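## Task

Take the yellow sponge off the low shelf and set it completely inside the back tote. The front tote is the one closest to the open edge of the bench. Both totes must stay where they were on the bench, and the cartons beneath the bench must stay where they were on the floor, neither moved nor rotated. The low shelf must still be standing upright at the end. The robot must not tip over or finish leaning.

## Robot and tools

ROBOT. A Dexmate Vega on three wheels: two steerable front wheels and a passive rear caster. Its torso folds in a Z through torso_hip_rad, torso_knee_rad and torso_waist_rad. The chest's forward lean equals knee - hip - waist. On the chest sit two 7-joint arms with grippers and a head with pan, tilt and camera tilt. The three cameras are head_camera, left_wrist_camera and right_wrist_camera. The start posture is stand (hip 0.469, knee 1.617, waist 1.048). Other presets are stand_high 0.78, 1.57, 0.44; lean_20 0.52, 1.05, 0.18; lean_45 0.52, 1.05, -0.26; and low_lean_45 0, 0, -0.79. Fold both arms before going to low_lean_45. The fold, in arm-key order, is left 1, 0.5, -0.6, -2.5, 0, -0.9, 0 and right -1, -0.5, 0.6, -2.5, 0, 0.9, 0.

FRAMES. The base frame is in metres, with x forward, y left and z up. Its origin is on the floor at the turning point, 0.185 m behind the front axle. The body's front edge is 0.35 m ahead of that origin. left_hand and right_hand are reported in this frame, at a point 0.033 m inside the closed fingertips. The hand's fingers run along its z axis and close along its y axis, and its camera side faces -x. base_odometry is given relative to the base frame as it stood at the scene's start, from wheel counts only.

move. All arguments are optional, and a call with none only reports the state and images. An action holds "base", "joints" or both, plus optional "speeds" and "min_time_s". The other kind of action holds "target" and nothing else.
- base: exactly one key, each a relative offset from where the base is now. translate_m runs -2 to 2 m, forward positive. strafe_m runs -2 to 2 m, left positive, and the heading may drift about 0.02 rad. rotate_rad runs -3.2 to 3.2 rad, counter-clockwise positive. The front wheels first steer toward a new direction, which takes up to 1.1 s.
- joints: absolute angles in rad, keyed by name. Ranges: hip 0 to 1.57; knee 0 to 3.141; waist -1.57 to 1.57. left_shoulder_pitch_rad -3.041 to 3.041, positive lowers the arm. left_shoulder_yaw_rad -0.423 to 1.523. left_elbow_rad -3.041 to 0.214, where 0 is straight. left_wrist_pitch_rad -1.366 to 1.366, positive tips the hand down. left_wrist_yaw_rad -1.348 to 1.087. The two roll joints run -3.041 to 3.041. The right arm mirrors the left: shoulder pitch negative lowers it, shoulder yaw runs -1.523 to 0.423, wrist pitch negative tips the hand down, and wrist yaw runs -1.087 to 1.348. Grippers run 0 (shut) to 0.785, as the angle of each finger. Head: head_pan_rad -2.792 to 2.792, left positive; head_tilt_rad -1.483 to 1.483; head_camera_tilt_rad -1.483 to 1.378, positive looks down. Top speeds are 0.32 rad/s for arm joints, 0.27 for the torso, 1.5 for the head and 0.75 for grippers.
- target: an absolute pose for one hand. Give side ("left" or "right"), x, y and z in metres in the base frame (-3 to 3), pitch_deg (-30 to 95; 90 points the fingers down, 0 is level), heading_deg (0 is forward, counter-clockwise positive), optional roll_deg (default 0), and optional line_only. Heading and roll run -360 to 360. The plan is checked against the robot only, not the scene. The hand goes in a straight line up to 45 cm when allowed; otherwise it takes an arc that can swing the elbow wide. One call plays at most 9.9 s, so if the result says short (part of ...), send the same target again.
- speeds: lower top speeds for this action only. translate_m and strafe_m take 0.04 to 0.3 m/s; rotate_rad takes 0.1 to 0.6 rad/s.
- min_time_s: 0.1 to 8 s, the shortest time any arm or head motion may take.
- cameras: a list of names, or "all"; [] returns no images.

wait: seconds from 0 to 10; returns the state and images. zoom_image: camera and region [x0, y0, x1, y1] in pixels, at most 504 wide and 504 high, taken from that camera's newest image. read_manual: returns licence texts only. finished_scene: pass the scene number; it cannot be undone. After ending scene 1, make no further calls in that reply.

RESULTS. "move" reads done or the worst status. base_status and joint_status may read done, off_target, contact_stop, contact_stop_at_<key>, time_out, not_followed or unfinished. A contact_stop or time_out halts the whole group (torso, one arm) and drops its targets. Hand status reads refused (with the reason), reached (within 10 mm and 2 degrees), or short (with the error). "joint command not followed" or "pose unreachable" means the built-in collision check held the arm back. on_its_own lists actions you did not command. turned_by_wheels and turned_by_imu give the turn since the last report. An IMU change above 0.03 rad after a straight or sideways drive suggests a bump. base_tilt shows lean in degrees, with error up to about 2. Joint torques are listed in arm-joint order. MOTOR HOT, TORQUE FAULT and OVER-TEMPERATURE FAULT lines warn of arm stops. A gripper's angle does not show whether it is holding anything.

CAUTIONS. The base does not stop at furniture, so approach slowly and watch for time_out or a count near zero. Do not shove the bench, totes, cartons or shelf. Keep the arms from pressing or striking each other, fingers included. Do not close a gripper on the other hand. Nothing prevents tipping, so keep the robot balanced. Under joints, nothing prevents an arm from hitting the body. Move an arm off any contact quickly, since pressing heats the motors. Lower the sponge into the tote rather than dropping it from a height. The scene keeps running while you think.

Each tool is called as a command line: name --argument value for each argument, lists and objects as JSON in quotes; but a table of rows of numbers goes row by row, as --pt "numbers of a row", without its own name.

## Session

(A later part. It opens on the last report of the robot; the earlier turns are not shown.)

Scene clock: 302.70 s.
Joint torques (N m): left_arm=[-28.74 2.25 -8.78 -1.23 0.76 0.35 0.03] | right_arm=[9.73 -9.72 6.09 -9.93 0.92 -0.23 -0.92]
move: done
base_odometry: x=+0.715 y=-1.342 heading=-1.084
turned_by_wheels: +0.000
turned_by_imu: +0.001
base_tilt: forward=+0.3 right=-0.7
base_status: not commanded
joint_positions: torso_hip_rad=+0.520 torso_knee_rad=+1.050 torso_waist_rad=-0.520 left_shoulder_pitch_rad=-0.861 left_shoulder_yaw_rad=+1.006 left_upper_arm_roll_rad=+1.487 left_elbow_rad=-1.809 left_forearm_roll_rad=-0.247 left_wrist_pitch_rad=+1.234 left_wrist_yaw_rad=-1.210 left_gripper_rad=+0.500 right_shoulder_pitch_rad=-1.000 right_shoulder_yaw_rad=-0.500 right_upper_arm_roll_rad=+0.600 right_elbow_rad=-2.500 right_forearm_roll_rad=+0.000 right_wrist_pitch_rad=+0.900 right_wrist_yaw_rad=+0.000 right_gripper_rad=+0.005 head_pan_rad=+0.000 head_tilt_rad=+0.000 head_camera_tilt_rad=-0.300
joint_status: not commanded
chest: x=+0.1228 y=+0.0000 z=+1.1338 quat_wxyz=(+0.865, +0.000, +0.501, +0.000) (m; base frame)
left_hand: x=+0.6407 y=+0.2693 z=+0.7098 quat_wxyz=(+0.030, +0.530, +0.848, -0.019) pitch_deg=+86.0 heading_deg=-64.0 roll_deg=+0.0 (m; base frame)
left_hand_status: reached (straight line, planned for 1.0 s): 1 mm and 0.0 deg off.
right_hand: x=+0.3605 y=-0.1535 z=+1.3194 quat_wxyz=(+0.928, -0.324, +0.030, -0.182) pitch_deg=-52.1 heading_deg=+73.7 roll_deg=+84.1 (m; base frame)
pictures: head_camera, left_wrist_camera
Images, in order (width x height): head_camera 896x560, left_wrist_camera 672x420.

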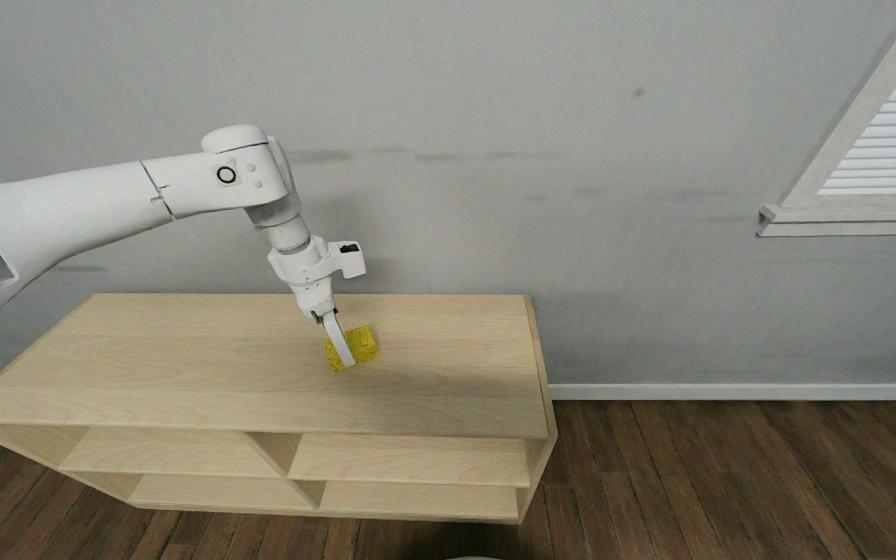

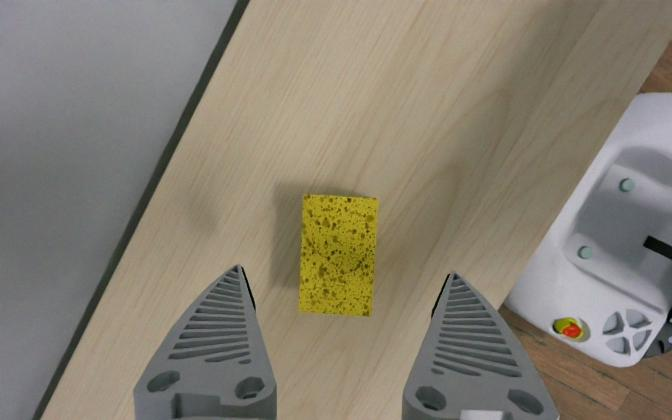

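move --target '{"side": "left", "x": 0.651, "y": 0.260, "z": 0.665, "pitch_deg": 86, "heading_deg": -64, "line_only": true}' --cameras '["head_camera", "left_wrist_camera"]'

zoom_image --camera "head_camera" --region '[260, 280, 440, 400]'

Scene clock: 317.80 s.
Joint torques (N m): left_arm=[-13.28 1.56 -13.9 -0.47 0.38 0.18 0.35] | right_arm=[8.62 -7.02 6.87 -8.28 0.94 0.28 -0.44]
move: done
base_odometry: x=+0.715 y=-1.342 heading=-1.084
turned_by_wheels: +0.000
turned_by_imu: +0.001
base_tilt: forward=+0.3 right=-0.8
base_status: not commanded
joint_positions: torso_hip_rad=+0.520 torso_knee_rad=+1.050 torso_waist_rad=-0.520 left_shoulder_pitch_rad=-0.767 left_shoulder_yaw_rad=+0.937 left_upper_arm_roll_rad=+1.460 left_elbow_rad=-1.714 left_forearm_roll_rad=-0.257 left_wrist_pitch_rad=+1.193 left_wrist_yaw_rad=-1.128 left_gripper_rad=+0.500 right_shoulder_pitch_rad=-1.000 right_shoulder_yaw_rad=-0.500 right_upper_arm_roll_rad=+0.600 right_elbow_rad=-2.500 right_forearm_roll_rad=+0.000 right_wrist_pitch_rad=+0.900 right_wrist_yaw_rad=+0.000 right_gripper_rad=+0.005 head_pan_rad=+0.000 head_tilt_rad=+0.000 head_camera_tilt_rad=-0.300
joint_status: not commanded
chest: x=+0.1228 y=+0.0000 z=+1.1338 quat_wxyz=(+0.865, +0.000, +0.501, +0.000) (m; base frame)
left_hand: x=+0.6508 y=+0.2604 z=+0.6667 quat_wxyz=(+0.030, +0.530, +0.848, -0.018) pitch_deg=+86.0 heading_deg=-63.8 roll_deg=+0.2 (m; base frame)
left_hand_status: reached (straight line, planned for 0.7 s): 2 mm and 0.0 deg off.
right_hand: x=+0.3605 y=-0.1535 z=+1.3194 quat_wxyz=(+0.928, -0.324, +0.030, -0.182) pitch_deg=-52.1 heading_deg=+73.7 roll_deg=+84.1 (m; base frame)
pictures: head_camera, left_wrist_camera
Images, in order (width x height): head_camera 896x560, left_wrist_camera 672x420.

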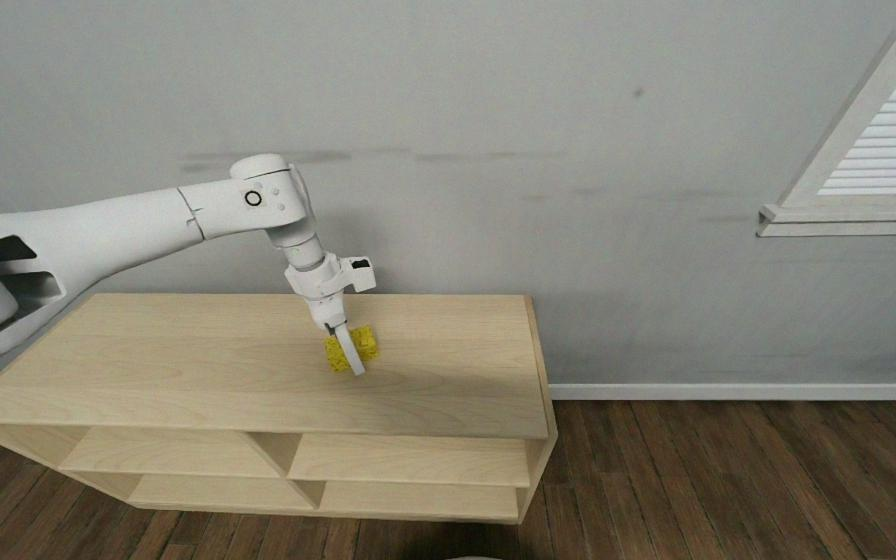

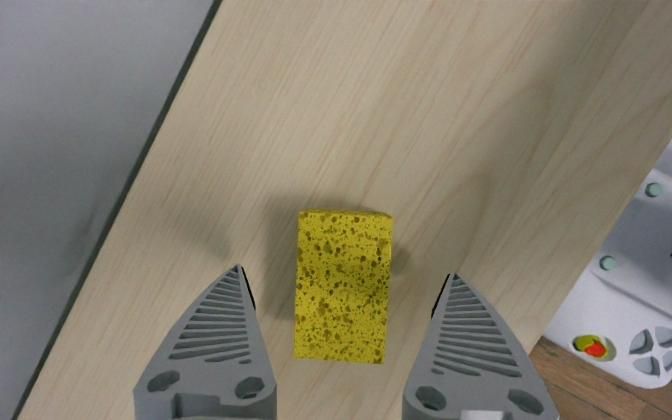

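Scaled by 2.800 from the camera's 896x560 image, which has a finer 960x600 frame.

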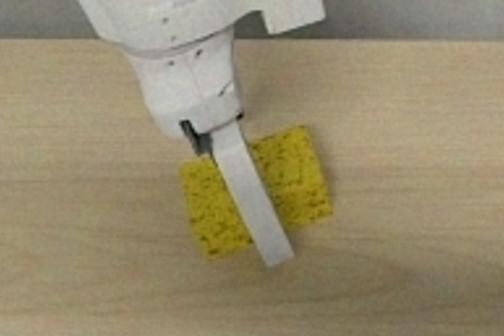

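zoom_image --camera "left_wrist_camera" --region '[150, 180, 500, 400]'

Scaled by 1.440 from the camera's 672x420 image, which has a finer 960x600 frame.

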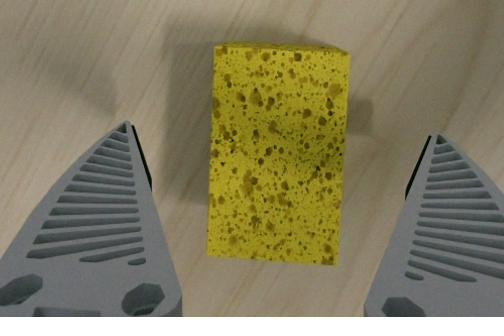

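move --joints '{"left_gripper_rad": 0.36}' --cameras '[]'

move --target '{"side": "left", "x": 0.6515, "y": 0.257, "z": 0.646, "pitch_deg": 86, "heading_deg": -64, "line_only": true}' --cameras '["head_camera", "left_wrist_camera"]'

zoom_image --camera "head_camera" --region '[260, 280, 440, 400]'

Scene clock: 346.63 s.
Joint torques (N m): left_arm=[-13.14 0.78 -12.82 0.5 0.74 0.08 -0.13] | right_arm=[9.86 -9.45 6.05 -7.84 0.64 0.11 -0.45]
move: done
base_odometry: x=+0.715 y=-1.342 heading=-1.084
turned_by_wheels: +0.000
turned_by_imu: +0.001
base_tilt: forward=+0.2 right=-0.8
base_status: not commanded
joint_positions: torso_hip_rad=+0.520 torso_knee_rad=+1.050 torso_waist_rad=-0.520 left_shoulder_pitch_rad=-0.764 left_shoulder_yaw_rad=+0.935 left_upper_arm_roll_rad=+1.459 left_elbow_rad=-1.710 left_forearm_roll_rad=-0.257 left_wrist_pitch_rad=+1.192 left_wrist_yaw_rad=-1.125 left_gripper_rad=+0.360 right_shoulder_pitch_rad=-1.000 right_shoulder_yaw_rad=-0.500 right_upper_arm_roll_rad=+0.600 right_elbow_rad=-2.500 right_forearm_roll_rad=+0.000 right_wrist_pitch_rad=+0.900 right_wrist_yaw_rad=+0.000 right_gripper_rad=+0.005 head_pan_rad=+0.000 head_tilt_rad=+0.000 head_camera_tilt_rad=-0.300
joint_status: all done
chest: x=+0.1228 y=+0.0000 z=+1.1338 quat_wxyz=(+0.865, +0.000, +0.501, +0.000) (m; base frame)
left_hand: x=+0.6511 y=+0.2600 z=+0.6651 quat_wxyz=(+0.030, +0.530, +0.848, -0.018) pitch_deg=+86.0 heading_deg=-63.8 roll_deg=+0.2 (m; base frame)
right_hand: x=+0.3605 y=-0.1535 z=+1.3194 quat_wxyz=(+0.928, -0.324, +0.030, -0.182) pitch_deg=-52.1 heading_deg=+73.7 roll_deg=+84.1 (m; base frame)
pictures: none
No camera images: "cameras" was empty.

Scene clock: 347.83 s.
Joint torques (N m): left_arm=[-13.41 1.88 -12.23 0.5 0.58 -0.21 0.3] | right_arm=[7.52 -7.18 6.25 -9.63 0.41 0.11 -0.68]
move: done
base_odometry: x=+0.715 y=-1.342 heading=-1.084
turned_by_wheels: +0.000
turned_by_imu: +0.000
base_tilt: forward=+0.2 right=-0.8
base_status: not commanded
joint_positions: torso_hip_rad=+0.520 torso_knee_rad=+1.050 torso_waist_rad=-0.520 left_shoulder_pitch_rad=-0.726 left_shoulder_yaw_rad=+0.916 left_upper_arm_roll_rad=+1.448 left_elbow_rad=-1.684 left_forearm_roll_rad=-0.261 left_wrist_pitch_rad=+1.178 left_wrist_yaw_rad=-1.091 left_gripper_rad=+0.360 right_shoulder_pitch_rad=-1.000 right_shoulder_yaw_rad=-0.500 right_upper_arm_roll_rad=+0.600 right_elbow_rad=-2.500 right_forearm_roll_rad=+0.000 right_wrist_pitch_rad=+0.900 right_wrist_yaw_rad=+0.000 right_gripper_rad=+0.005 head_pan_rad=+0.000 head_tilt_rad=+0.000 head_camera_tilt_rad=-0.300
joint_status: not commanded
chest: x=+0.1228 y=+0.0000 z=+1.1338 quat_wxyz=(+0.865, +0.000, +0.501, +0.000) (m; base frame)
left_hand: x=+0.6516 y=+0.2573 z=+0.6478 quat_wxyz=(+0.030, +0.530, +0.848, -0.018) pitch_deg=+86.0 heading_deg=-63.8 roll_deg=+0.2 (m; base frame)
left_hand_status: reached (straight line, planned for 0.4 s): 2 mm and 0.0 deg off.
right_hand: x=+0.3605 y=-0.1535 z=+1.3194 quat_wxyz=(+0.928, -0.324, +0.030, -0.182) pitch_deg=-52.1 heading_deg=+73.7 roll_deg=+84.1 (m; base frame)
pictures: head_camera, left_wrist_camera
Images, in order (width x height): head_camera 896x560, left_wrist_camera 672x420.

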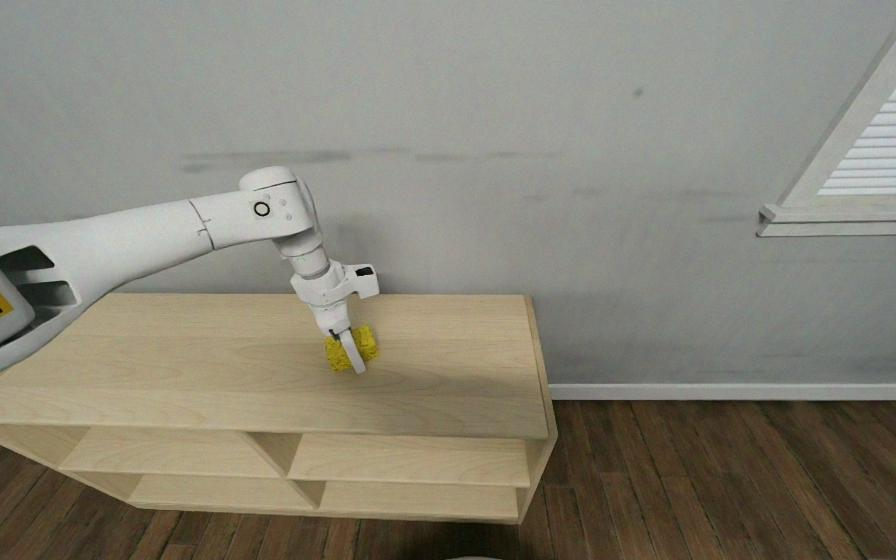

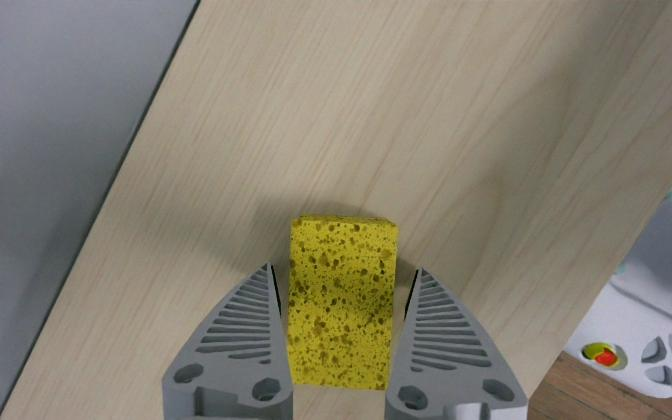

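Scaled by 2.800 from the camera's 896x560 image, which has a finer 960x600 frame.

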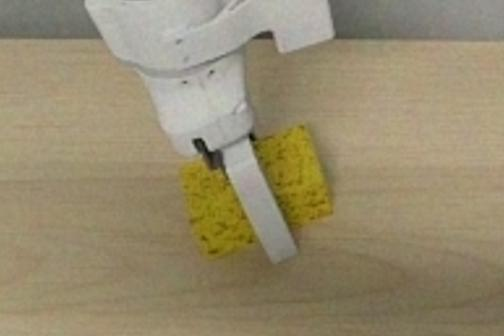

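move --target '{"side": "left", "x": 0.6515, "y": 0.257, "z": 0.636, "pitch_deg": 86, "heading_deg": -64, "line_only": true}' --cameras '["head_camera", "left_wrist_camera"]'

zoom_image --camera "left_wrist_camera" --region '[200, 180, 500, 400]'

Scene clock: 355.30 s.
Joint torques (N m): left_arm=[14.03 -0.93 8.61 4.59 -1.08 0.54 1.67] | right_arm=[9.81 -10.22 7.41 -8.79 0.66 -0.03 -0.47]
move: done
base_odometry: x=+0.715 y=-1.342 heading=-1.084
turned_by_wheels: +0.000
turned_by_imu: +0.001
base_tilt: forward=+0.2 right=-0.7
base_status: not commanded
joint_positions: torso_hip_rad=+0.520 torso_knee_rad=+1.049 torso_waist_rad=-0.519 left_shoulder_pitch_rad=-0.703 left_shoulder_yaw_rad=+0.906 left_upper_arm_roll_rad=+1.441 left_elbow_rad=-1.667 left_forearm_roll_rad=-0.263 left_wrist_pitch_rad=+1.165 left_wrist_yaw_rad=-1.070 left_gripper_rad=+0.360 right_shoulder_pitch_rad=-1.000 right_shoulder_yaw_rad=-0.500 right_upper_arm_roll_rad=+0.600 right_elbow_rad=-2.500 right_forearm_roll_rad=+0.000 right_wrist_pitch_rad=+0.900 right_wrist_yaw_rad=+0.000 right_gripper_rad=+0.005 head_pan_rad=+0.000 head_tilt_rad=+0.000 head_camera_tilt_rad=-0.300
joint_status: not commanded
chest: x=+0.1219 y=+0.0000 z=+1.1343 quat_wxyz=(+0.866, +0.000, +0.500, +0.000) (m; base frame)
left_hand: x=+0.6527 y=+0.2566 z=+0.6389 quat_wxyz=(+0.032, +0.530, +0.847, -0.018) pitch_deg=+85.8 heading_deg=-61.3 roll_deg=+2.7 (m; base frame)
left_hand_status: reached (straight line, planned for 0.3 s): 3 mm and 0.2 deg off.
right_hand: x=+0.3593 y=-0.1535 z=+1.3203 quat_wxyz=(+0.928, -0.323, +0.029, -0.182) pitch_deg=-52.1 heading_deg=+73.8 roll_deg=+84.0 (m; base frame)
pictures: head_camera, left_wrist_camera
Images, in order (width x height): head_camera 896x560, left_wrist_camera 672x420.

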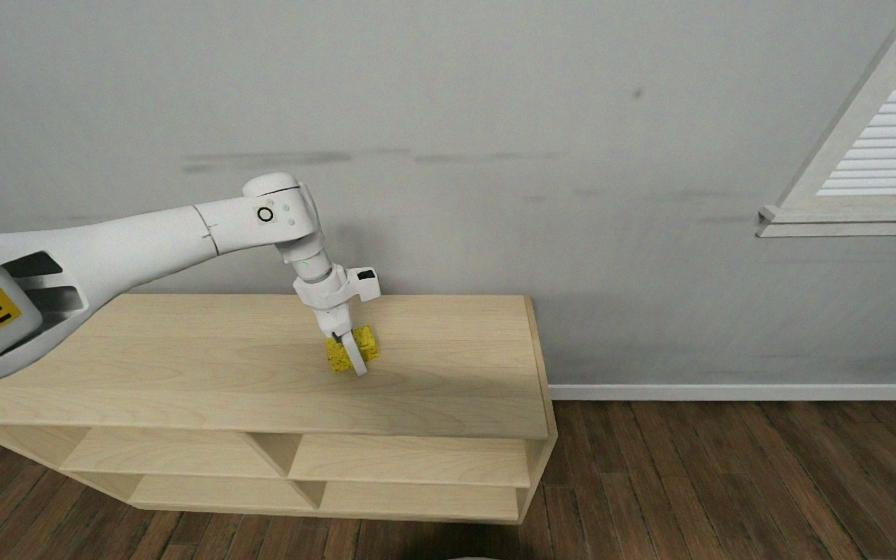

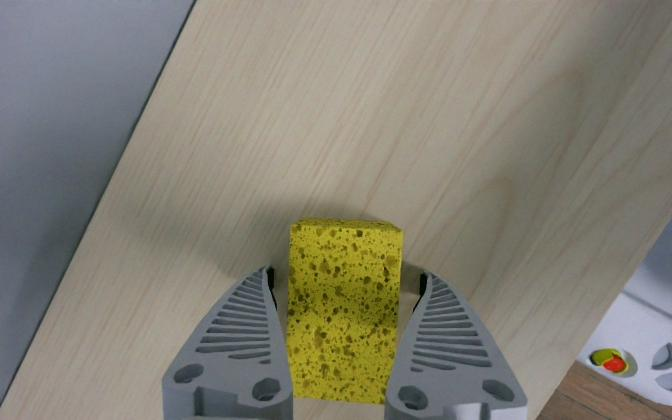

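Scaled by 1.680 from the camera's 672x420 image, which has a finer 960x600 frame.

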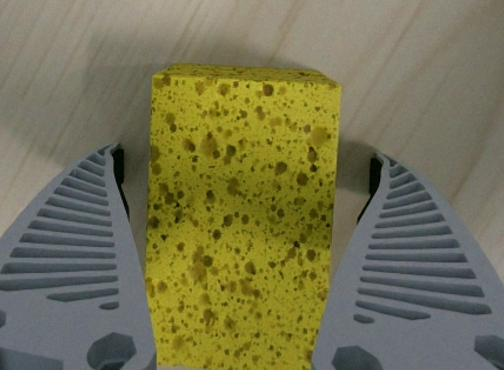

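move --target '{"side": "left", "x": 0.6515, "y": 0.257, "z": 0.652, "pitch_deg": 86, "heading_deg": -64, "line_only": true}' --cameras '[]'

move --joints '{"left_gripper_rad": 0.17}' --min_time_s 1.5 --cameras '["head_camera", "left_wrist_camera"]'

zoom_image --camera "left_wrist_camera" --region '[200, 180, 500, 400]'

Scene clock: 366.03 s.
Joint torques (N m): left_arm=[-28.1 1.02 -7.72 -1.95 0.97 0.68 0.42] | right_arm=[8.04 -9.67 6.71 -9.7 0.59 -0.74 -0.55]
move: done
base_odometry: x=+0.715 y=-1.342 heading=-1.084
turned_by_wheels: +0.000
turned_by_imu: +0.001
base_tilt: forward=+0.3 right=-0.8
base_status: not commanded
joint_positions: torso_hip_rad=+0.520 torso_knee_rad=+1.050 torso_waist_rad=-0.520 left_shoulder_pitch_rad=-0.730 left_shoulder_yaw_rad=+0.914 left_upper_arm_roll_rad=+1.450 left_elbow_rad=-1.683 left_forearm_roll_rad=-0.261 left_wrist_pitch_rad=+1.179 left_wrist_yaw_rad=-1.096 left_gripper_rad=+0.360 right_shoulder_pitch_rad=-1.000 right_shoulder_yaw_rad=-0.500 right_upper_arm_roll_rad=+0.600 right_elbow_rad=-2.500 right_forearm_roll_rad=+0.000 right_wrist_pitch_rad=+0.900 right_wrist_yaw_rad=+0.000 right_gripper_rad=+0.005 head_pan_rad=+0.000 head_tilt_rad=+0.000 head_camera_tilt_rad=-0.300
joint_status: not commanded
chest: x=+0.1227 y=+0.0000 z=+1.1339 quat_wxyz=(+0.865, +0.000, +0.501, +0.000) (m; base frame)
left_hand: x=+0.6515 y=+0.2569 z=+0.6490 quat_wxyz=(+0.029, +0.530, +0.848, -0.019) pitch_deg=+86.0 heading_deg=-65.1 roll_deg=-1.1 (m; base frame)
left_hand_status: reached (straight line, planned for 0.4 s): 3 mm and 0.1 deg off.
right_hand: x=+0.3604 y=-0.1535 z=+1.3195 quat_wxyz=(+0.928, -0.324, +0.030, -0.182) pitch_deg=-52.1 heading_deg=+73.7 roll_deg=+84.1 (m; base frame)
pictures: none
No camera images: "cameras" was empty.

"min_time_s" has no arm or head joint beside it: it slows only arm and head motions. Command such a joint too, or leave it out

Scaled by 1.680 from the camera's 672x420 image, which has a finer 960x600 frame.

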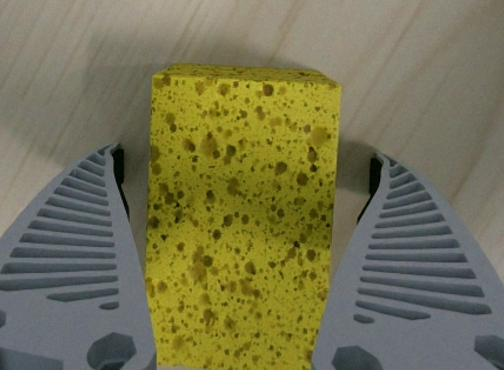

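move --joints '{"left_gripper_rad": 0.25}' --cameras '["left_wrist_camera"]'

move --joints '{"left_gripper_rad": 0.17}' --cameras '["head_camera", "left_wrist_camera"]'

Scene clock: 370.87 s.
Joint torques (N m): left_arm=[-29.25 0.78 -7.64 -2.19 0.92 -0.4 -0.53] | right_arm=[8.01 -9.15 5.23 -10.08 0.27 -1.29 -0.32]
move: done
base_odometry: x=+0.715 y=-1.342 heading=-1.084
turned_by_wheels: +0.000
turned_by_imu: +0.001
base_tilt: forward=+0.2 right=-0.7
base_status: not commanded
joint_positions: torso_hip_rad=+0.520 torso_knee_rad=+1.050 torso_waist_rad=-0.520 left_shoulder_pitch_rad=-0.733 left_shoulder_yaw_rad=+0.915 left_upper_arm_roll_rad=+1.451 left_elbow_rad=-1.685 left_forearm_roll_rad=-0.260 left_wrist_pitch_rad=+1.180 left_wrist_yaw_rad=-1.099 left_gripper_rad=+0.250 right_shoulder_pitch_rad=-1.000 right_shoulder_yaw_rad=-0.500 right_upper_arm_roll_rad=+0.600 right_elbow_rad=-2.500 right_forearm_roll_rad=+0.000 right_wrist_pitch_rad=+0.900 right_wrist_yaw_rad=+0.000 right_gripper_rad=+0.005 head_pan_rad=+0.000 head_tilt_rad=+0.000 head_camera_tilt_rad=-0.300
joint_status: all done
chest: x=+0.1227 y=+0.0000 z=+1.1339 quat_wxyz=(+0.865, +0.000, +0.501, +0.000) (m; base frame)
left_hand: x=+0.6514 y=+0.2570 z=+0.6506 quat_wxyz=(+0.029, +0.530, +0.848, -0.019) pitch_deg=+86.0 heading_deg=-65.3 roll_deg=-1.3 (m; base frame)
right_hand: x=+0.3604 y=-0.1535 z=+1.3195 quat_wxyz=(+0.928, -0.324, +0.030, -0.182) pitch_deg=-52.1 heading_deg=+73.7 roll_deg=+84.1 (m; base frame)
pictures: left_wrist_camera
Images, in order (width x height): left_wrist_camera 672x420.

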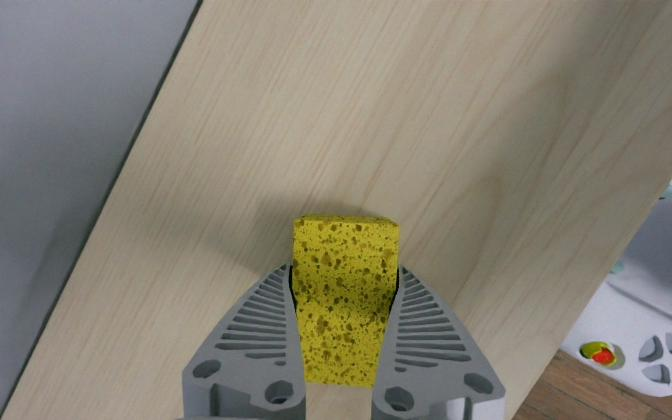

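Scene clock: 371.40 s.
Joint torques (N m): left_arm=[-25.8 3.53 -9.8 -1.72 0.45 0.72 -0.21] | right_arm=[8.39 -8.15 4.66 -8.58 0.69 -0.12 -0.79]
move: done
base_odometry: x=+0.715 y=-1.342 heading=-1.084
turned_by_wheels: +0.000
turned_by_imu: +0.000
base_tilt: forward=+0.2 right=-0.8
base_status: not commanded
joint_positions: torso_hip_rad=+0.520 torso_knee_rad=+1.050 torso_waist_rad=-0.520 left_shoulder_pitch_rad=-0.733 left_shoulder_yaw_rad=+0.915 left_upper_arm_roll_rad=+1.451 left_elbow_rad=-1.685 left_forearm_roll_rad=-0.260 left_wrist_pitch_rad=+1.180 left_wrist_yaw_rad=-1.099 left_gripper_rad=+0.170 right_shoulder_pitch_rad=-1.000 right_shoulder_yaw_rad=-0.500 right_upper_arm_roll_rad=+0.600 right_elbow_rad=-2.500 right_forearm_roll_rad=+0.000 right_wrist_pitch_rad=+0.900 right_wrist_yaw_rad=+0.000 right_gripper_rad=+0.005 head_pan_rad=+0.000 head_tilt_rad=+0.000 head_camera_tilt_rad=-0.300
joint_status: all done
chest: x=+0.1227 y=+0.0000 z=+1.1339 quat_wxyz=(+0.865, +0.000, +0.501, +0.000) (m; base frame)
left_hand: x=+0.6514 y=+0.2570 z=+0.6506 quat_wxyz=(+0.029, +0.530, +0.848, -0.019) pitch_deg=+86.0 heading_deg=-65.3 roll_deg=-1.3 (m; base frame)
right_hand: x=+0.3604 y=-0.1535 z=+1.3195 quat_wxyz=(+0.928, -0.324, +0.030, -0.182) pitch_deg=-52.1 heading_deg=+73.7 roll_deg=+84.1 (m; base frame)
pictures: head_camera, left_wrist_camera
Images, in order (width x height): head_camera 896x560, left_wrist_camera 672x420.

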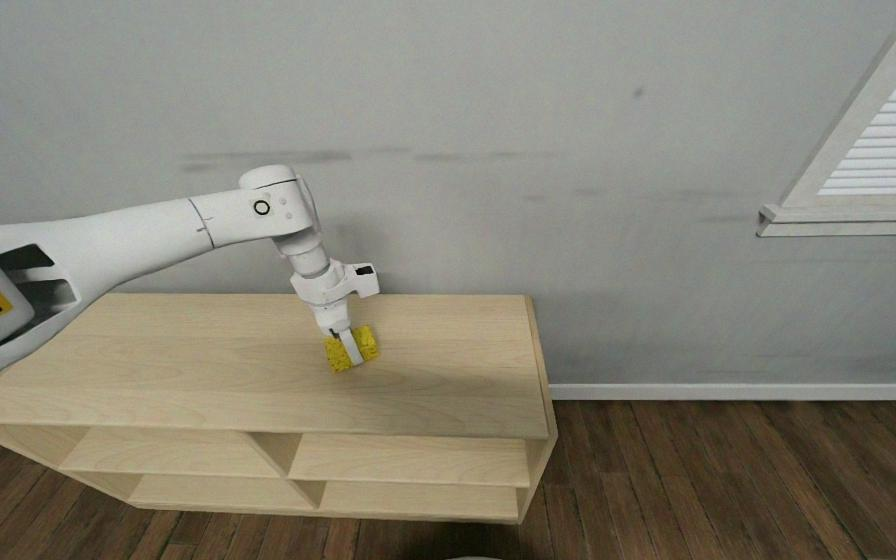

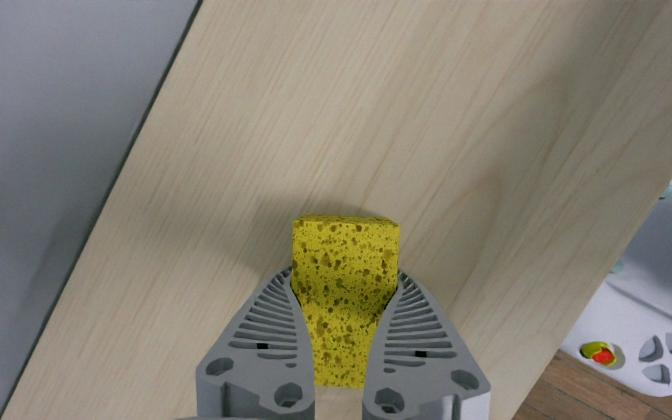

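move --target '{"side": "left", "x": 0.6515, "y": 0.257, "z": 0.72, "pitch_deg": 86, "heading_deg": -64, "line_only": true}' --cameras '["head_camera", "left_wrist_camera"]'

Scene clock: 377.90 s.
Joint torques (N m): left_arm=[-27.79 2.36 -8.67 -0.31 1.57 -0.61 -0.71] | right_arm=[9.22 -10.43 5.55 -10.06 0.95 0.57 -0.34]
move: done
base_odometry: x=+0.715 y=-1.342 heading=-1.084
turned_by_wheels: +0.000
turned_by_imu: +0.001
base_tilt: forward=+0.2 right=-0.8
base_status: not commanded
joint_positions: torso_hip_rad=+0.520 torso_knee_rad=+1.050 torso_waist_rad=-0.520 left_shoulder_pitch_rad=-0.889 left_shoulder_yaw_rad=+0.951 left_upper_arm_roll_rad=+1.499 left_elbow_rad=-1.761 left_forearm_roll_rad=-0.240 left_wrist_pitch_rad=+1.243 left_wrist_yaw_rad=-1.232 left_gripper_rad=+0.170 right_shoulder_pitch_rad=-1.000 right_shoulder_yaw_rad=-0.500 right_upper_arm_roll_rad=+0.600 right_elbow_rad=-2.500 right_forearm_roll_rad=+0.000 right_wrist_pitch_rad=+0.900 right_wrist_yaw_rad=+0.000 right_gripper_rad=+0.005 head_pan_rad=+0.000 head_tilt_rad=+0.000 head_camera_tilt_rad=-0.300
joint_status: not commanded
chest: x=+0.1227 y=+0.0000 z=+1.1339 quat_wxyz=(+0.865, +0.000, +0.501, +0.000) (m; base frame)
left_hand: x=+0.6515 y=+0.2570 z=+0.7184 quat_wxyz=(+0.030, +0.530, +0.848, -0.019) pitch_deg=+86.0 heading_deg=-64.2 roll_deg=-0.2 (m; base frame)
left_hand_status: reached (straight line, planned for 0.8 s): 2 mm and 0.0 deg off.
right_hand: x=+0.3604 y=-0.1535 z=+1.3195 quat_wxyz=(+0.928, -0.324, +0.030, -0.182) pitch_deg=-52.1 heading_deg=+73.7 roll_deg=+84.1 (m; base frame)
pictures: head_camera, left_wrist_camera
Images, in order (width x height): head_camera 896x560, left_wrist_camera 672x420.

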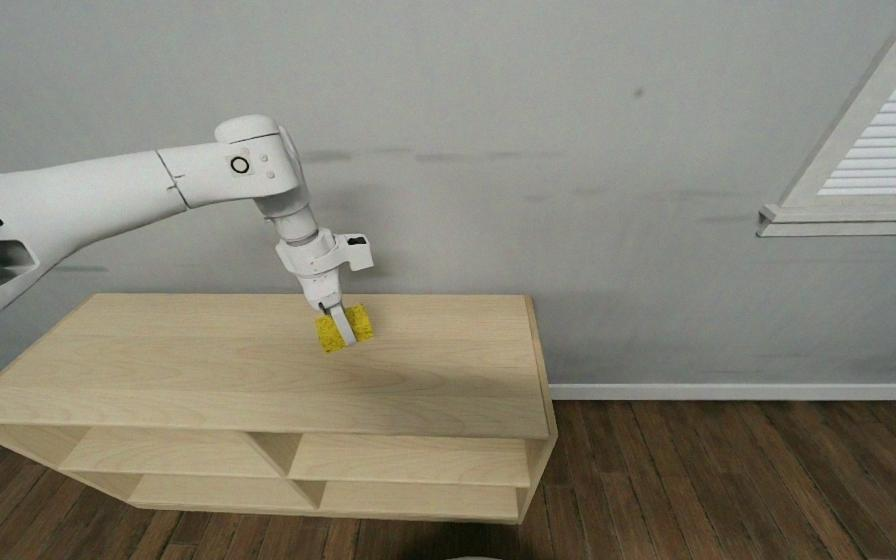

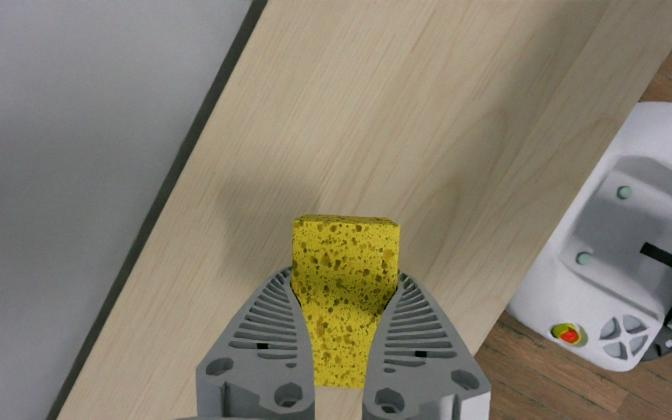

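move --target '{"side": "left", "x": 0.62, "y": 0.27, "z": 0.80, "pitch_deg": 80, "heading_deg": -64}' --cameras '[]'

move --base '{"translate_m": -1.4}' --speeds '{"translate_m": 0.2}' --cameras '["head_camera", "left_wrist_camera"]'

Scene clock: 426.40 s.
Joint torques (N m): left_arm=[-25.8 1.87 -10.19 -0.62 0.87 0 -0.49] | right_arm=[8.45 -6.31 7.88 -9.61 0.88 -0.28 -0.61]
move: done
base_odometry: x=+0.715 y=-1.342 heading=-1.084
turned_by_wheels: +0.000
turned_by_imu: +0.001
base_tilt: forward=+0.3 right=-0.8
base_status: not commanded
joint_positions: torso_hip_rad=+0.520 torso_knee_rad=+1.050 torso_waist_rad=-0.520 left_shoulder_pitch_rad=-0.984 left_shoulder_yaw_rad=+1.188 left_upper_arm_roll_rad=+1.426 left_elbow_rad=-1.995 left_forearm_roll_rad=-0.304 left_wrist_pitch_rad=+1.251 left_wrist_yaw_rad=-1.320 left_gripper_rad=+0.170 right_shoulder_pitch_rad=-1.000 right_shoulder_yaw_rad=-0.500 right_upper_arm_roll_rad=+0.600 right_elbow_rad=-2.500 right_forearm_roll_rad=+0.000 right_wrist_pitch_rad=+0.900 right_wrist_yaw_rad=+0.000 right_gripper_rad=+0.005 head_pan_rad=+0.000 head_tilt_rad=+0.000 head_camera_tilt_rad=-0.300
joint_status: not commanded
chest: x=+0.1227 y=+0.0000 z=+1.1339 quat_wxyz=(+0.865, +0.000, +0.501, +0.000) (m; base frame)
left_hand: x=+0.6205 y=+0.2699 z=+0.7986 quat_wxyz=(+0.073, +0.528, +0.845, -0.046) pitch_deg=+80.1 heading_deg=-64.1 roll_deg=-0.1 (m; base frame)
left_hand_status: reached (straight line, planned for 1.1 s): 2 mm and 0.1 deg off.
right_hand: x=+0.3604 y=-0.1535 z=+1.3195 quat_wxyz=(+0.928, -0.324, +0.030, -0.182) pitch_deg=-52.1 heading_deg=+73.7 roll_deg=+84.1 (m; base frame)
pictures: none
No camera images: "cameras" was empty.

Scene clock: 434.70 s.
Joint torques (N m): left_arm=[-25.88 1.41 -9.4 0.42 0.2 -0.57 -0.04] | right_arm=[8.62 -8 6.85 -9.68 0.3 -0.91 -0.72]
move: done
base_odometry: x=+0.060 y=-0.104 heading=-1.085
turned_by_wheels: -0.001
turned_by_imu: -0.009
base_tilt: forward=+0.2 right=-0.8
base_status: done
joint_positions: torso_hip_rad=+0.520 torso_knee_rad=+1.050 torso_waist_rad=-0.520 left_shoulder_pitch_rad=-0.985 left_shoulder_yaw_rad=+1.192 left_upper_arm_roll_rad=+1.425 left_elbow_rad=-1.999 left_forearm_roll_rad=-0.305 left_wrist_pitch_rad=+1.251 left_wrist_yaw_rad=-1.321 left_gripper_rad=+0.170 right_shoulder_pitch_rad=-1.000 right_shoulder_yaw_rad=-0.500 right_upper_arm_roll_rad=+0.600 right_elbow_rad=-2.500 right_forearm_roll_rad=+0.000 right_wrist_pitch_rad=+0.900 right_wrist_yaw_rad=+0.000 right_gripper_rad=+0.005 head_pan_rad=+0.000 head_tilt_rad=+0.000 head_camera_tilt_rad=-0.300
joint_status: not commanded
chest: x=+0.1228 y=+0.0000 z=+1.1338 quat_wxyz=(+0.865, +0.000, +0.501, +0.000) (m; base frame)
left_hand: x=+0.6199 y=+0.2700 z=+0.7997 quat_wxyz=(+0.074, +0.528, +0.845, -0.046) pitch_deg=+80.0 heading_deg=-64.1 roll_deg=-0.1 (m; base frame)
right_hand: x=+0.3605 y=-0.1535 z=+1.3195 quat_wxyz=(+0.928, -0.324, +0.030, -0.182) pitch_deg=-52.1 heading_deg=+73.7 roll_deg=+84.1 (m; base frame)
pictures: head_camera, left_wrist_camera
Images, in order (width x height): head_camera 896x560, left_wrist_camera 672x420.

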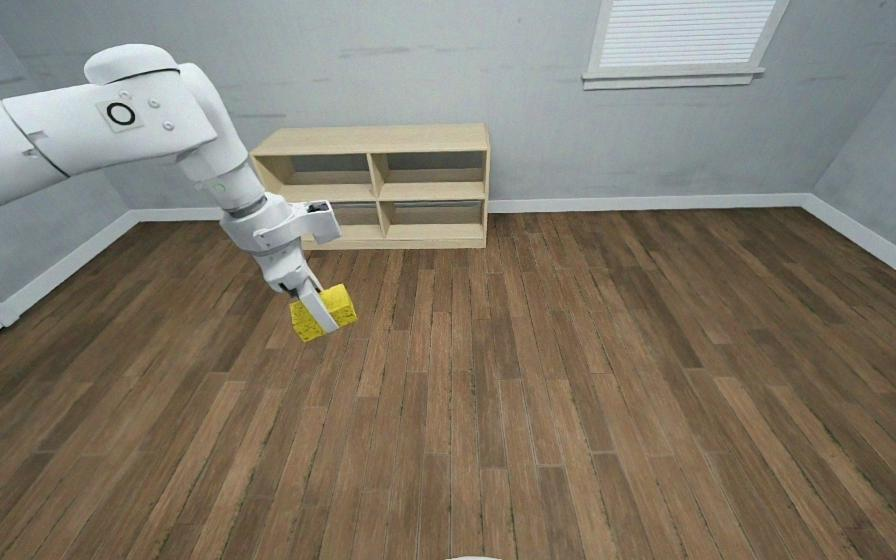

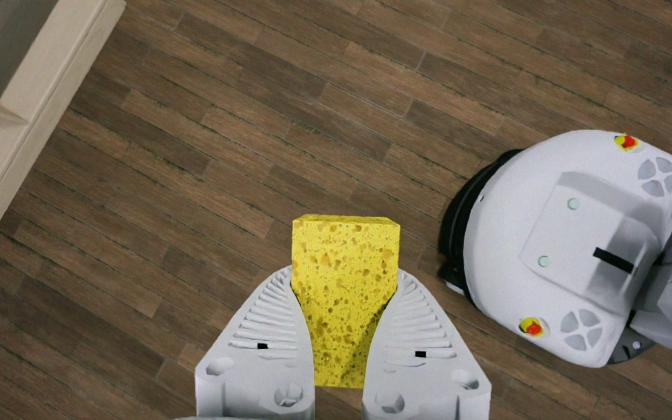

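move --base '{"translate_m": -0.4}' --speeds '{"translate_m": 0.2}' --cameras '[]'

move --base '{"rotate_rad": -1.566}' --speeds '{"rotate_rad": 0.4}' --cameras '["head_camera", "left_wrist_camera"]'

Scene clock: 442.80 s.
Joint torques (N m): left_arm=[-25.87 -0.57 -11.35 -0.82 1.44 0.31 -0.04] | right_arm=[8.35 -7.76 6.84 -10.61 0.73 0.05 -0.51]
move: done
base_odometry: x=-0.126 y=+0.250 heading=-1.086
turned_by_wheels: -0.001
turned_by_imu: -0.003
base_tilt: forward=+0.2 right=-0.7
base_status: done
joint_positions: torso_hip_rad=+0.520 torso_knee_rad=+1.050 torso_waist_rad=-0.520 left_shoulder_pitch_rad=-0.985 left_shoulder_yaw_rad=+1.192 left_upper_arm_roll_rad=+1.425 left_elbow_rad=-1.999 left_forearm_roll_rad=-0.305 left_wrist_pitch_rad=+1.251 left_wrist_yaw_rad=-1.321 left_gripper_rad=+0.170 right_shoulder_pitch_rad=-1.000 right_shoulder_yaw_rad=-0.500 right_upper_arm_roll_rad=+0.600 right_elbow_rad=-2.500 right_forearm_roll_rad=+0.000 right_wrist_pitch_rad=+0.900 right_wrist_yaw_rad=+0.000 right_gripper_rad=+0.005 head_pan_rad=+0.000 head_tilt_rad=+0.000 head_camera_tilt_rad=-0.300
joint_status: not commanded
chest: x=+0.1228 y=+0.0000 z=+1.1338 quat_wxyz=(+0.865, +0.000, +0.501, +0.000) (m; base frame)
left_hand: x=+0.6199 y=+0.2700 z=+0.7997 quat_wxyz=(+0.074, +0.528, +0.845, -0.046) pitch_deg=+80.0 heading_deg=-64.1 roll_deg=-0.1 (m; base frame)
right_hand: x=+0.3605 y=-0.1535 z=+1.3195 quat_wxyz=(+0.928, -0.324, +0.030, -0.182) pitch_deg=-52.1 heading_deg=+73.7 roll_deg=+84.1 (m; base frame)
pictures: none
No camera images: "cameras" was empty.

Scene clock: 447.93 s.
Joint torques (N m): left_arm=[-24.42 -0.6 -9.05 0.92 0 0.18 -0.04] | right_arm=[7.77 -7.63 5.3 -9.26 0.31 -0.17 -0.71]
move: done
base_odometry: x=-0.125 y=+0.249 heading=-2.655
turned_by_wheels: -1.569
turned_by_imu: -1.558
base_tilt: forward=+0.2 right=-0.8
base_status: done
joint_positions: torso_hip_rad=+0.520 torso_knee_rad=+1.050 torso_waist_rad=-0.520 left_shoulder_pitch_rad=-0.985 left_shoulder_yaw_rad=+1.192 left_upper_arm_roll_rad=+1.425 left_elbow_rad=-1.999 left_forearm_roll_rad=-0.305 left_wrist_pitch_rad=+1.251 left_wrist_yaw_rad=-1.321 left_gripper_rad=+0.170 right_shoulder_pitch_rad=-1.000 right_shoulder_yaw_rad=-0.500 right_upper_arm_roll_rad=+0.600 right_elbow_rad=-2.500 right_forearm_roll_rad=+0.000 right_wrist_pitch_rad=+0.900 right_wrist_yaw_rad=+0.000 right_gripper_rad=+0.005 head_pan_rad=+0.000 head_tilt_rad=+0.000 head_camera_tilt_rad=-0.300
joint_status: not commanded
chest: x=+0.1228 y=+0.0000 z=+1.1338 quat_wxyz=(+0.865, +0.000, +0.501, +0.000) (m; base frame)
left_hand: x=+0.6199 y=+0.2700 z=+0.7997 quat_wxyz=(+0.074, +0.528, +0.845, -0.046) pitch_deg=+80.0 heading_deg=-64.1 roll_deg=-0.1 (m; base frame)
right_hand: x=+0.3605 y=-0.1535 z=+1.3195 quat_wxyz=(+0.928, -0.324, +0.030, -0.182) pitch_deg=-52.1 heading_deg=+73.7 roll_deg=+84.1 (m; base frame)
pictures: head_camera, left_wrist_camera
Images, in order (width x height): head_camera 896x560, left_wrist_camera 672x420.

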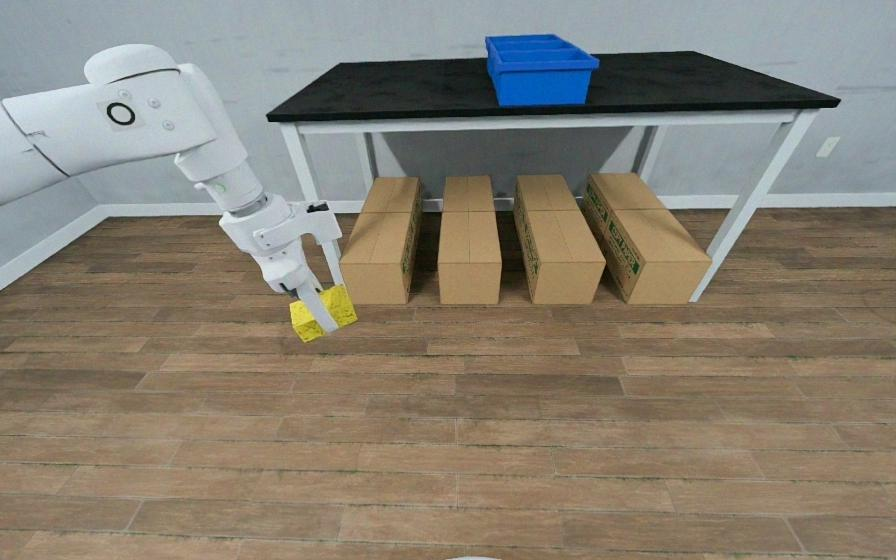

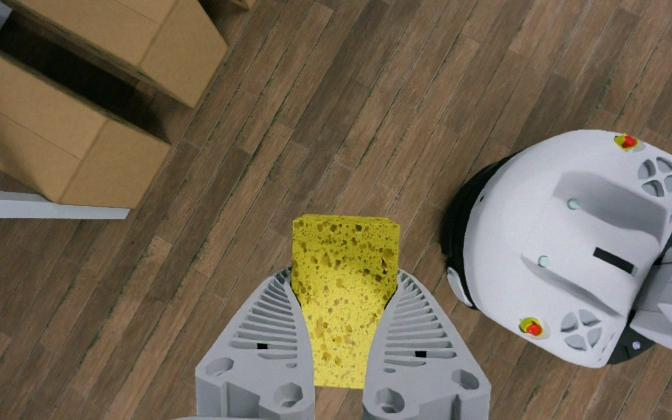

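zoom_image --camera "head_camera" --region '[440, 10, 660, 150]'

zoom_image --camera "head_camera" --region '[560, 60, 896, 320]'

Scaled by 2.291 from the camera's 896x560 image, which has a finer 960x600 frame.

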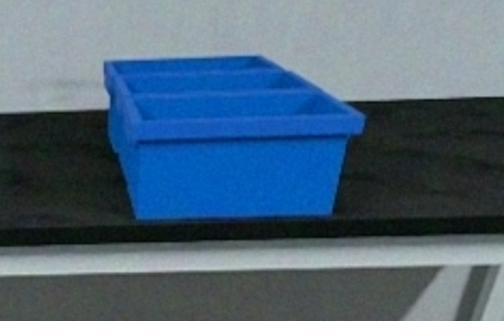

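Scaled by 1.500 from the camera's 896x560 image, which has a finer 960x600 frame.

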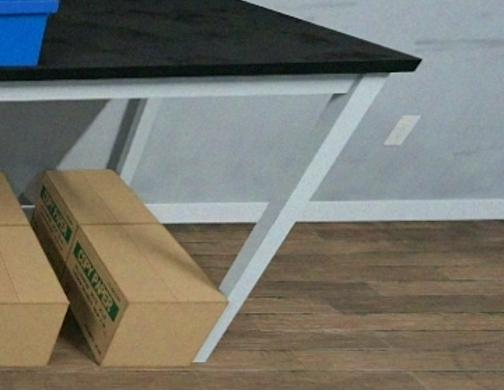

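move --joints '{"torso_hip_rad": 0.52, "torso_knee_rad": 1.5, "torso_waist_rad": 0.33, "head_camera_tilt_rad": -0.15}' --cameras '[]'

move --base '{"strafe_m": -0.45}' --speeds '{"strafe_m": 0.15}' --cameras '["head_camera", "left_wrist_camera"]'

Scene clock: 504.37 s.
Joint torques (N m): left_arm=[-24.38 -2.06 -9.76 3.09 1.89 -0.57 0.03] | right_arm=[10.96 -8.09 4.53 -5.91 0.52 -1.33 -0.43]
move: done
base_odometry: x=-0.125 y=+0.249 heading=-2.655
turned_by_wheels: +0.000
turned_by_imu: +0.001
base_tilt: forward=+0.2 right=-0.8
base_status: not commanded
joint_positions: torso_hip_rad=+0.520 torso_knee_rad=+1.500 torso_waist_rad=+0.330 left_shoulder_pitch_rad=-0.985 left_shoulder_yaw_rad=+1.192 left_upper_arm_roll_rad=+1.425 left_elbow_rad=-1.999 left_forearm_roll_rad=-0.305 left_wrist_pitch_rad=+1.251 left_wrist_yaw_rad=-1.321 left_gripper_rad=+0.170 right_shoulder_pitch_rad=-1.000 right_shoulder_yaw_rad=-0.500 right_upper_arm_roll_rad=+0.600 right_elbow_rad=-2.500 right_forearm_roll_rad=+0.000 right_wrist_pitch_rad=+0.900 right_wrist_yaw_rad=+0.000 right_gripper_rad=+0.005 head_pan_rad=+0.000 head_tilt_rad=+0.000 head_camera_tilt_rad=-0.150
joint_status: all done
chest: x=+0.1446 y=+0.0000 z=+1.3537 quat_wxyz=(+0.948, +0.000, +0.319, +0.000) (m; base frame)
left_hand: x=+0.7326 y=+0.2700 z=+1.2396 quat_wxyz=(+0.240, +0.527, +0.813, +0.060) pitch_deg=+61.4 heading_deg=-19.0 roll_deg=+46.8 back=up (m; base frame)
right_hand: x=+0.2912 y=-0.1535 z=+1.6172 quat_wxyz=(+0.915, -0.281, -0.155, -0.242) pitch_deg=-52.5 heading_deg=+104.1 roll_deg=+46.2 back=down (m; base frame)
pictures: none
No camera images: "cameras" was empty.

Scene clock: 509.17 s.
Joint torques (N m): left_arm=[-24.41 -3.43 -11.2 1.68 1.38 -0.61 0.02] | right_arm=[14.38 -7.2 4.82 -7.42 0.74 -1.84 -0.49]
move: done
base_odometry: x=-0.333 y=+0.646 heading=-2.665
turned_by_wheels: -0.010
turned_by_imu: -0.005
base_tilt: forward=+0.2 right=-0.8
base_status: done
joint_positions: torso_hip_rad=+0.520 torso_knee_rad=+1.500 torso_waist_rad=+0.330 left_shoulder_pitch_rad=-0.985 left_shoulder_yaw_rad=+1.192 left_upper_arm_roll_rad=+1.425 left_elbow_rad=-1.999 left_forearm_roll_rad=-0.305 left_wrist_pitch_rad=+1.251 left_wrist_yaw_rad=-1.321 left_gripper_rad=+0.170 right_shoulder_pitch_rad=-1.000 right_shoulder_yaw_rad=-0.500 right_upper_arm_roll_rad=+0.600 right_elbow_rad=-2.500 right_forearm_roll_rad=+0.000 right_wrist_pitch_rad=+0.900 right_wrist_yaw_rad=+0.000 right_gripper_rad=+0.005 head_pan_rad=+0.000 head_tilt_rad=+0.000 head_camera_tilt_rad=-0.150
joint_status: not commanded
chest: x=+0.1446 y=+0.0000 z=+1.3537 quat_wxyz=(+0.948, +0.000, +0.319, +0.000) (m; base frame)
left_hand: x=+0.7326 y=+0.2700 z=+1.2395 quat_wxyz=(+0.240, +0.527, +0.813, +0.059) pitch_deg=+61.4 heading_deg=-19.0 roll_deg=+46.8 back=up (m; base frame)
right_hand: x=+0.2913 y=-0.1535 z=+1.6172 quat_wxyz=(+0.915, -0.281, -0.155, -0.242) pitch_deg=-52.5 heading_deg=+104.1 roll_deg=+46.2 back=down (m; base frame)
pictures: head_camera, left_wrist_camera
Images, in order (width x height): head_camera 896x560, left_wrist_camera 672x420.

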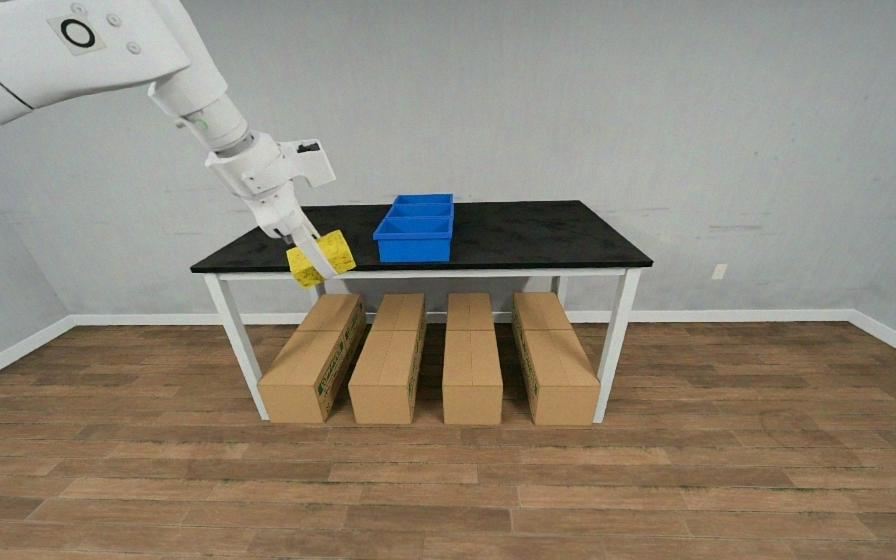

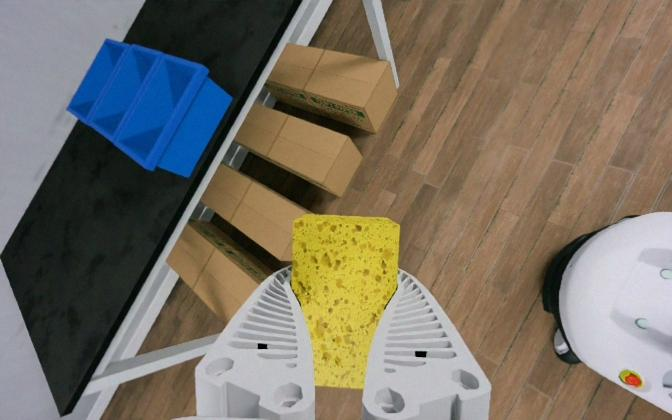

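zoom_image --camera "head_camera" --region '[350, 180, 480, 280]'

zoom_image --camera "left_wrist_camera" --region '[40, 10, 260, 190]'

Scaled by 3.877 from the camera's 896x560 image, which has a finer 960x600 frame.

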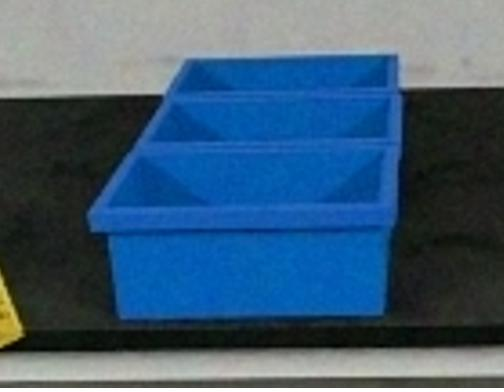

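Scaled by 2.291 from the camera's 672x420 image, which has a finer 960x600 frame.

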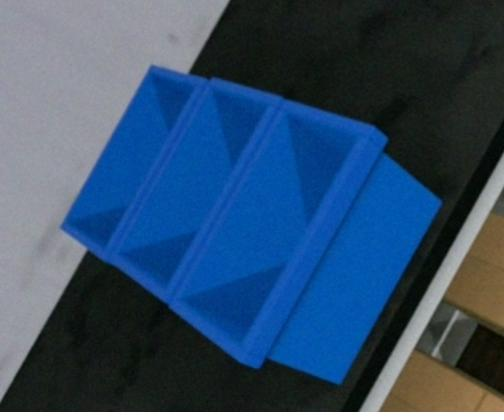

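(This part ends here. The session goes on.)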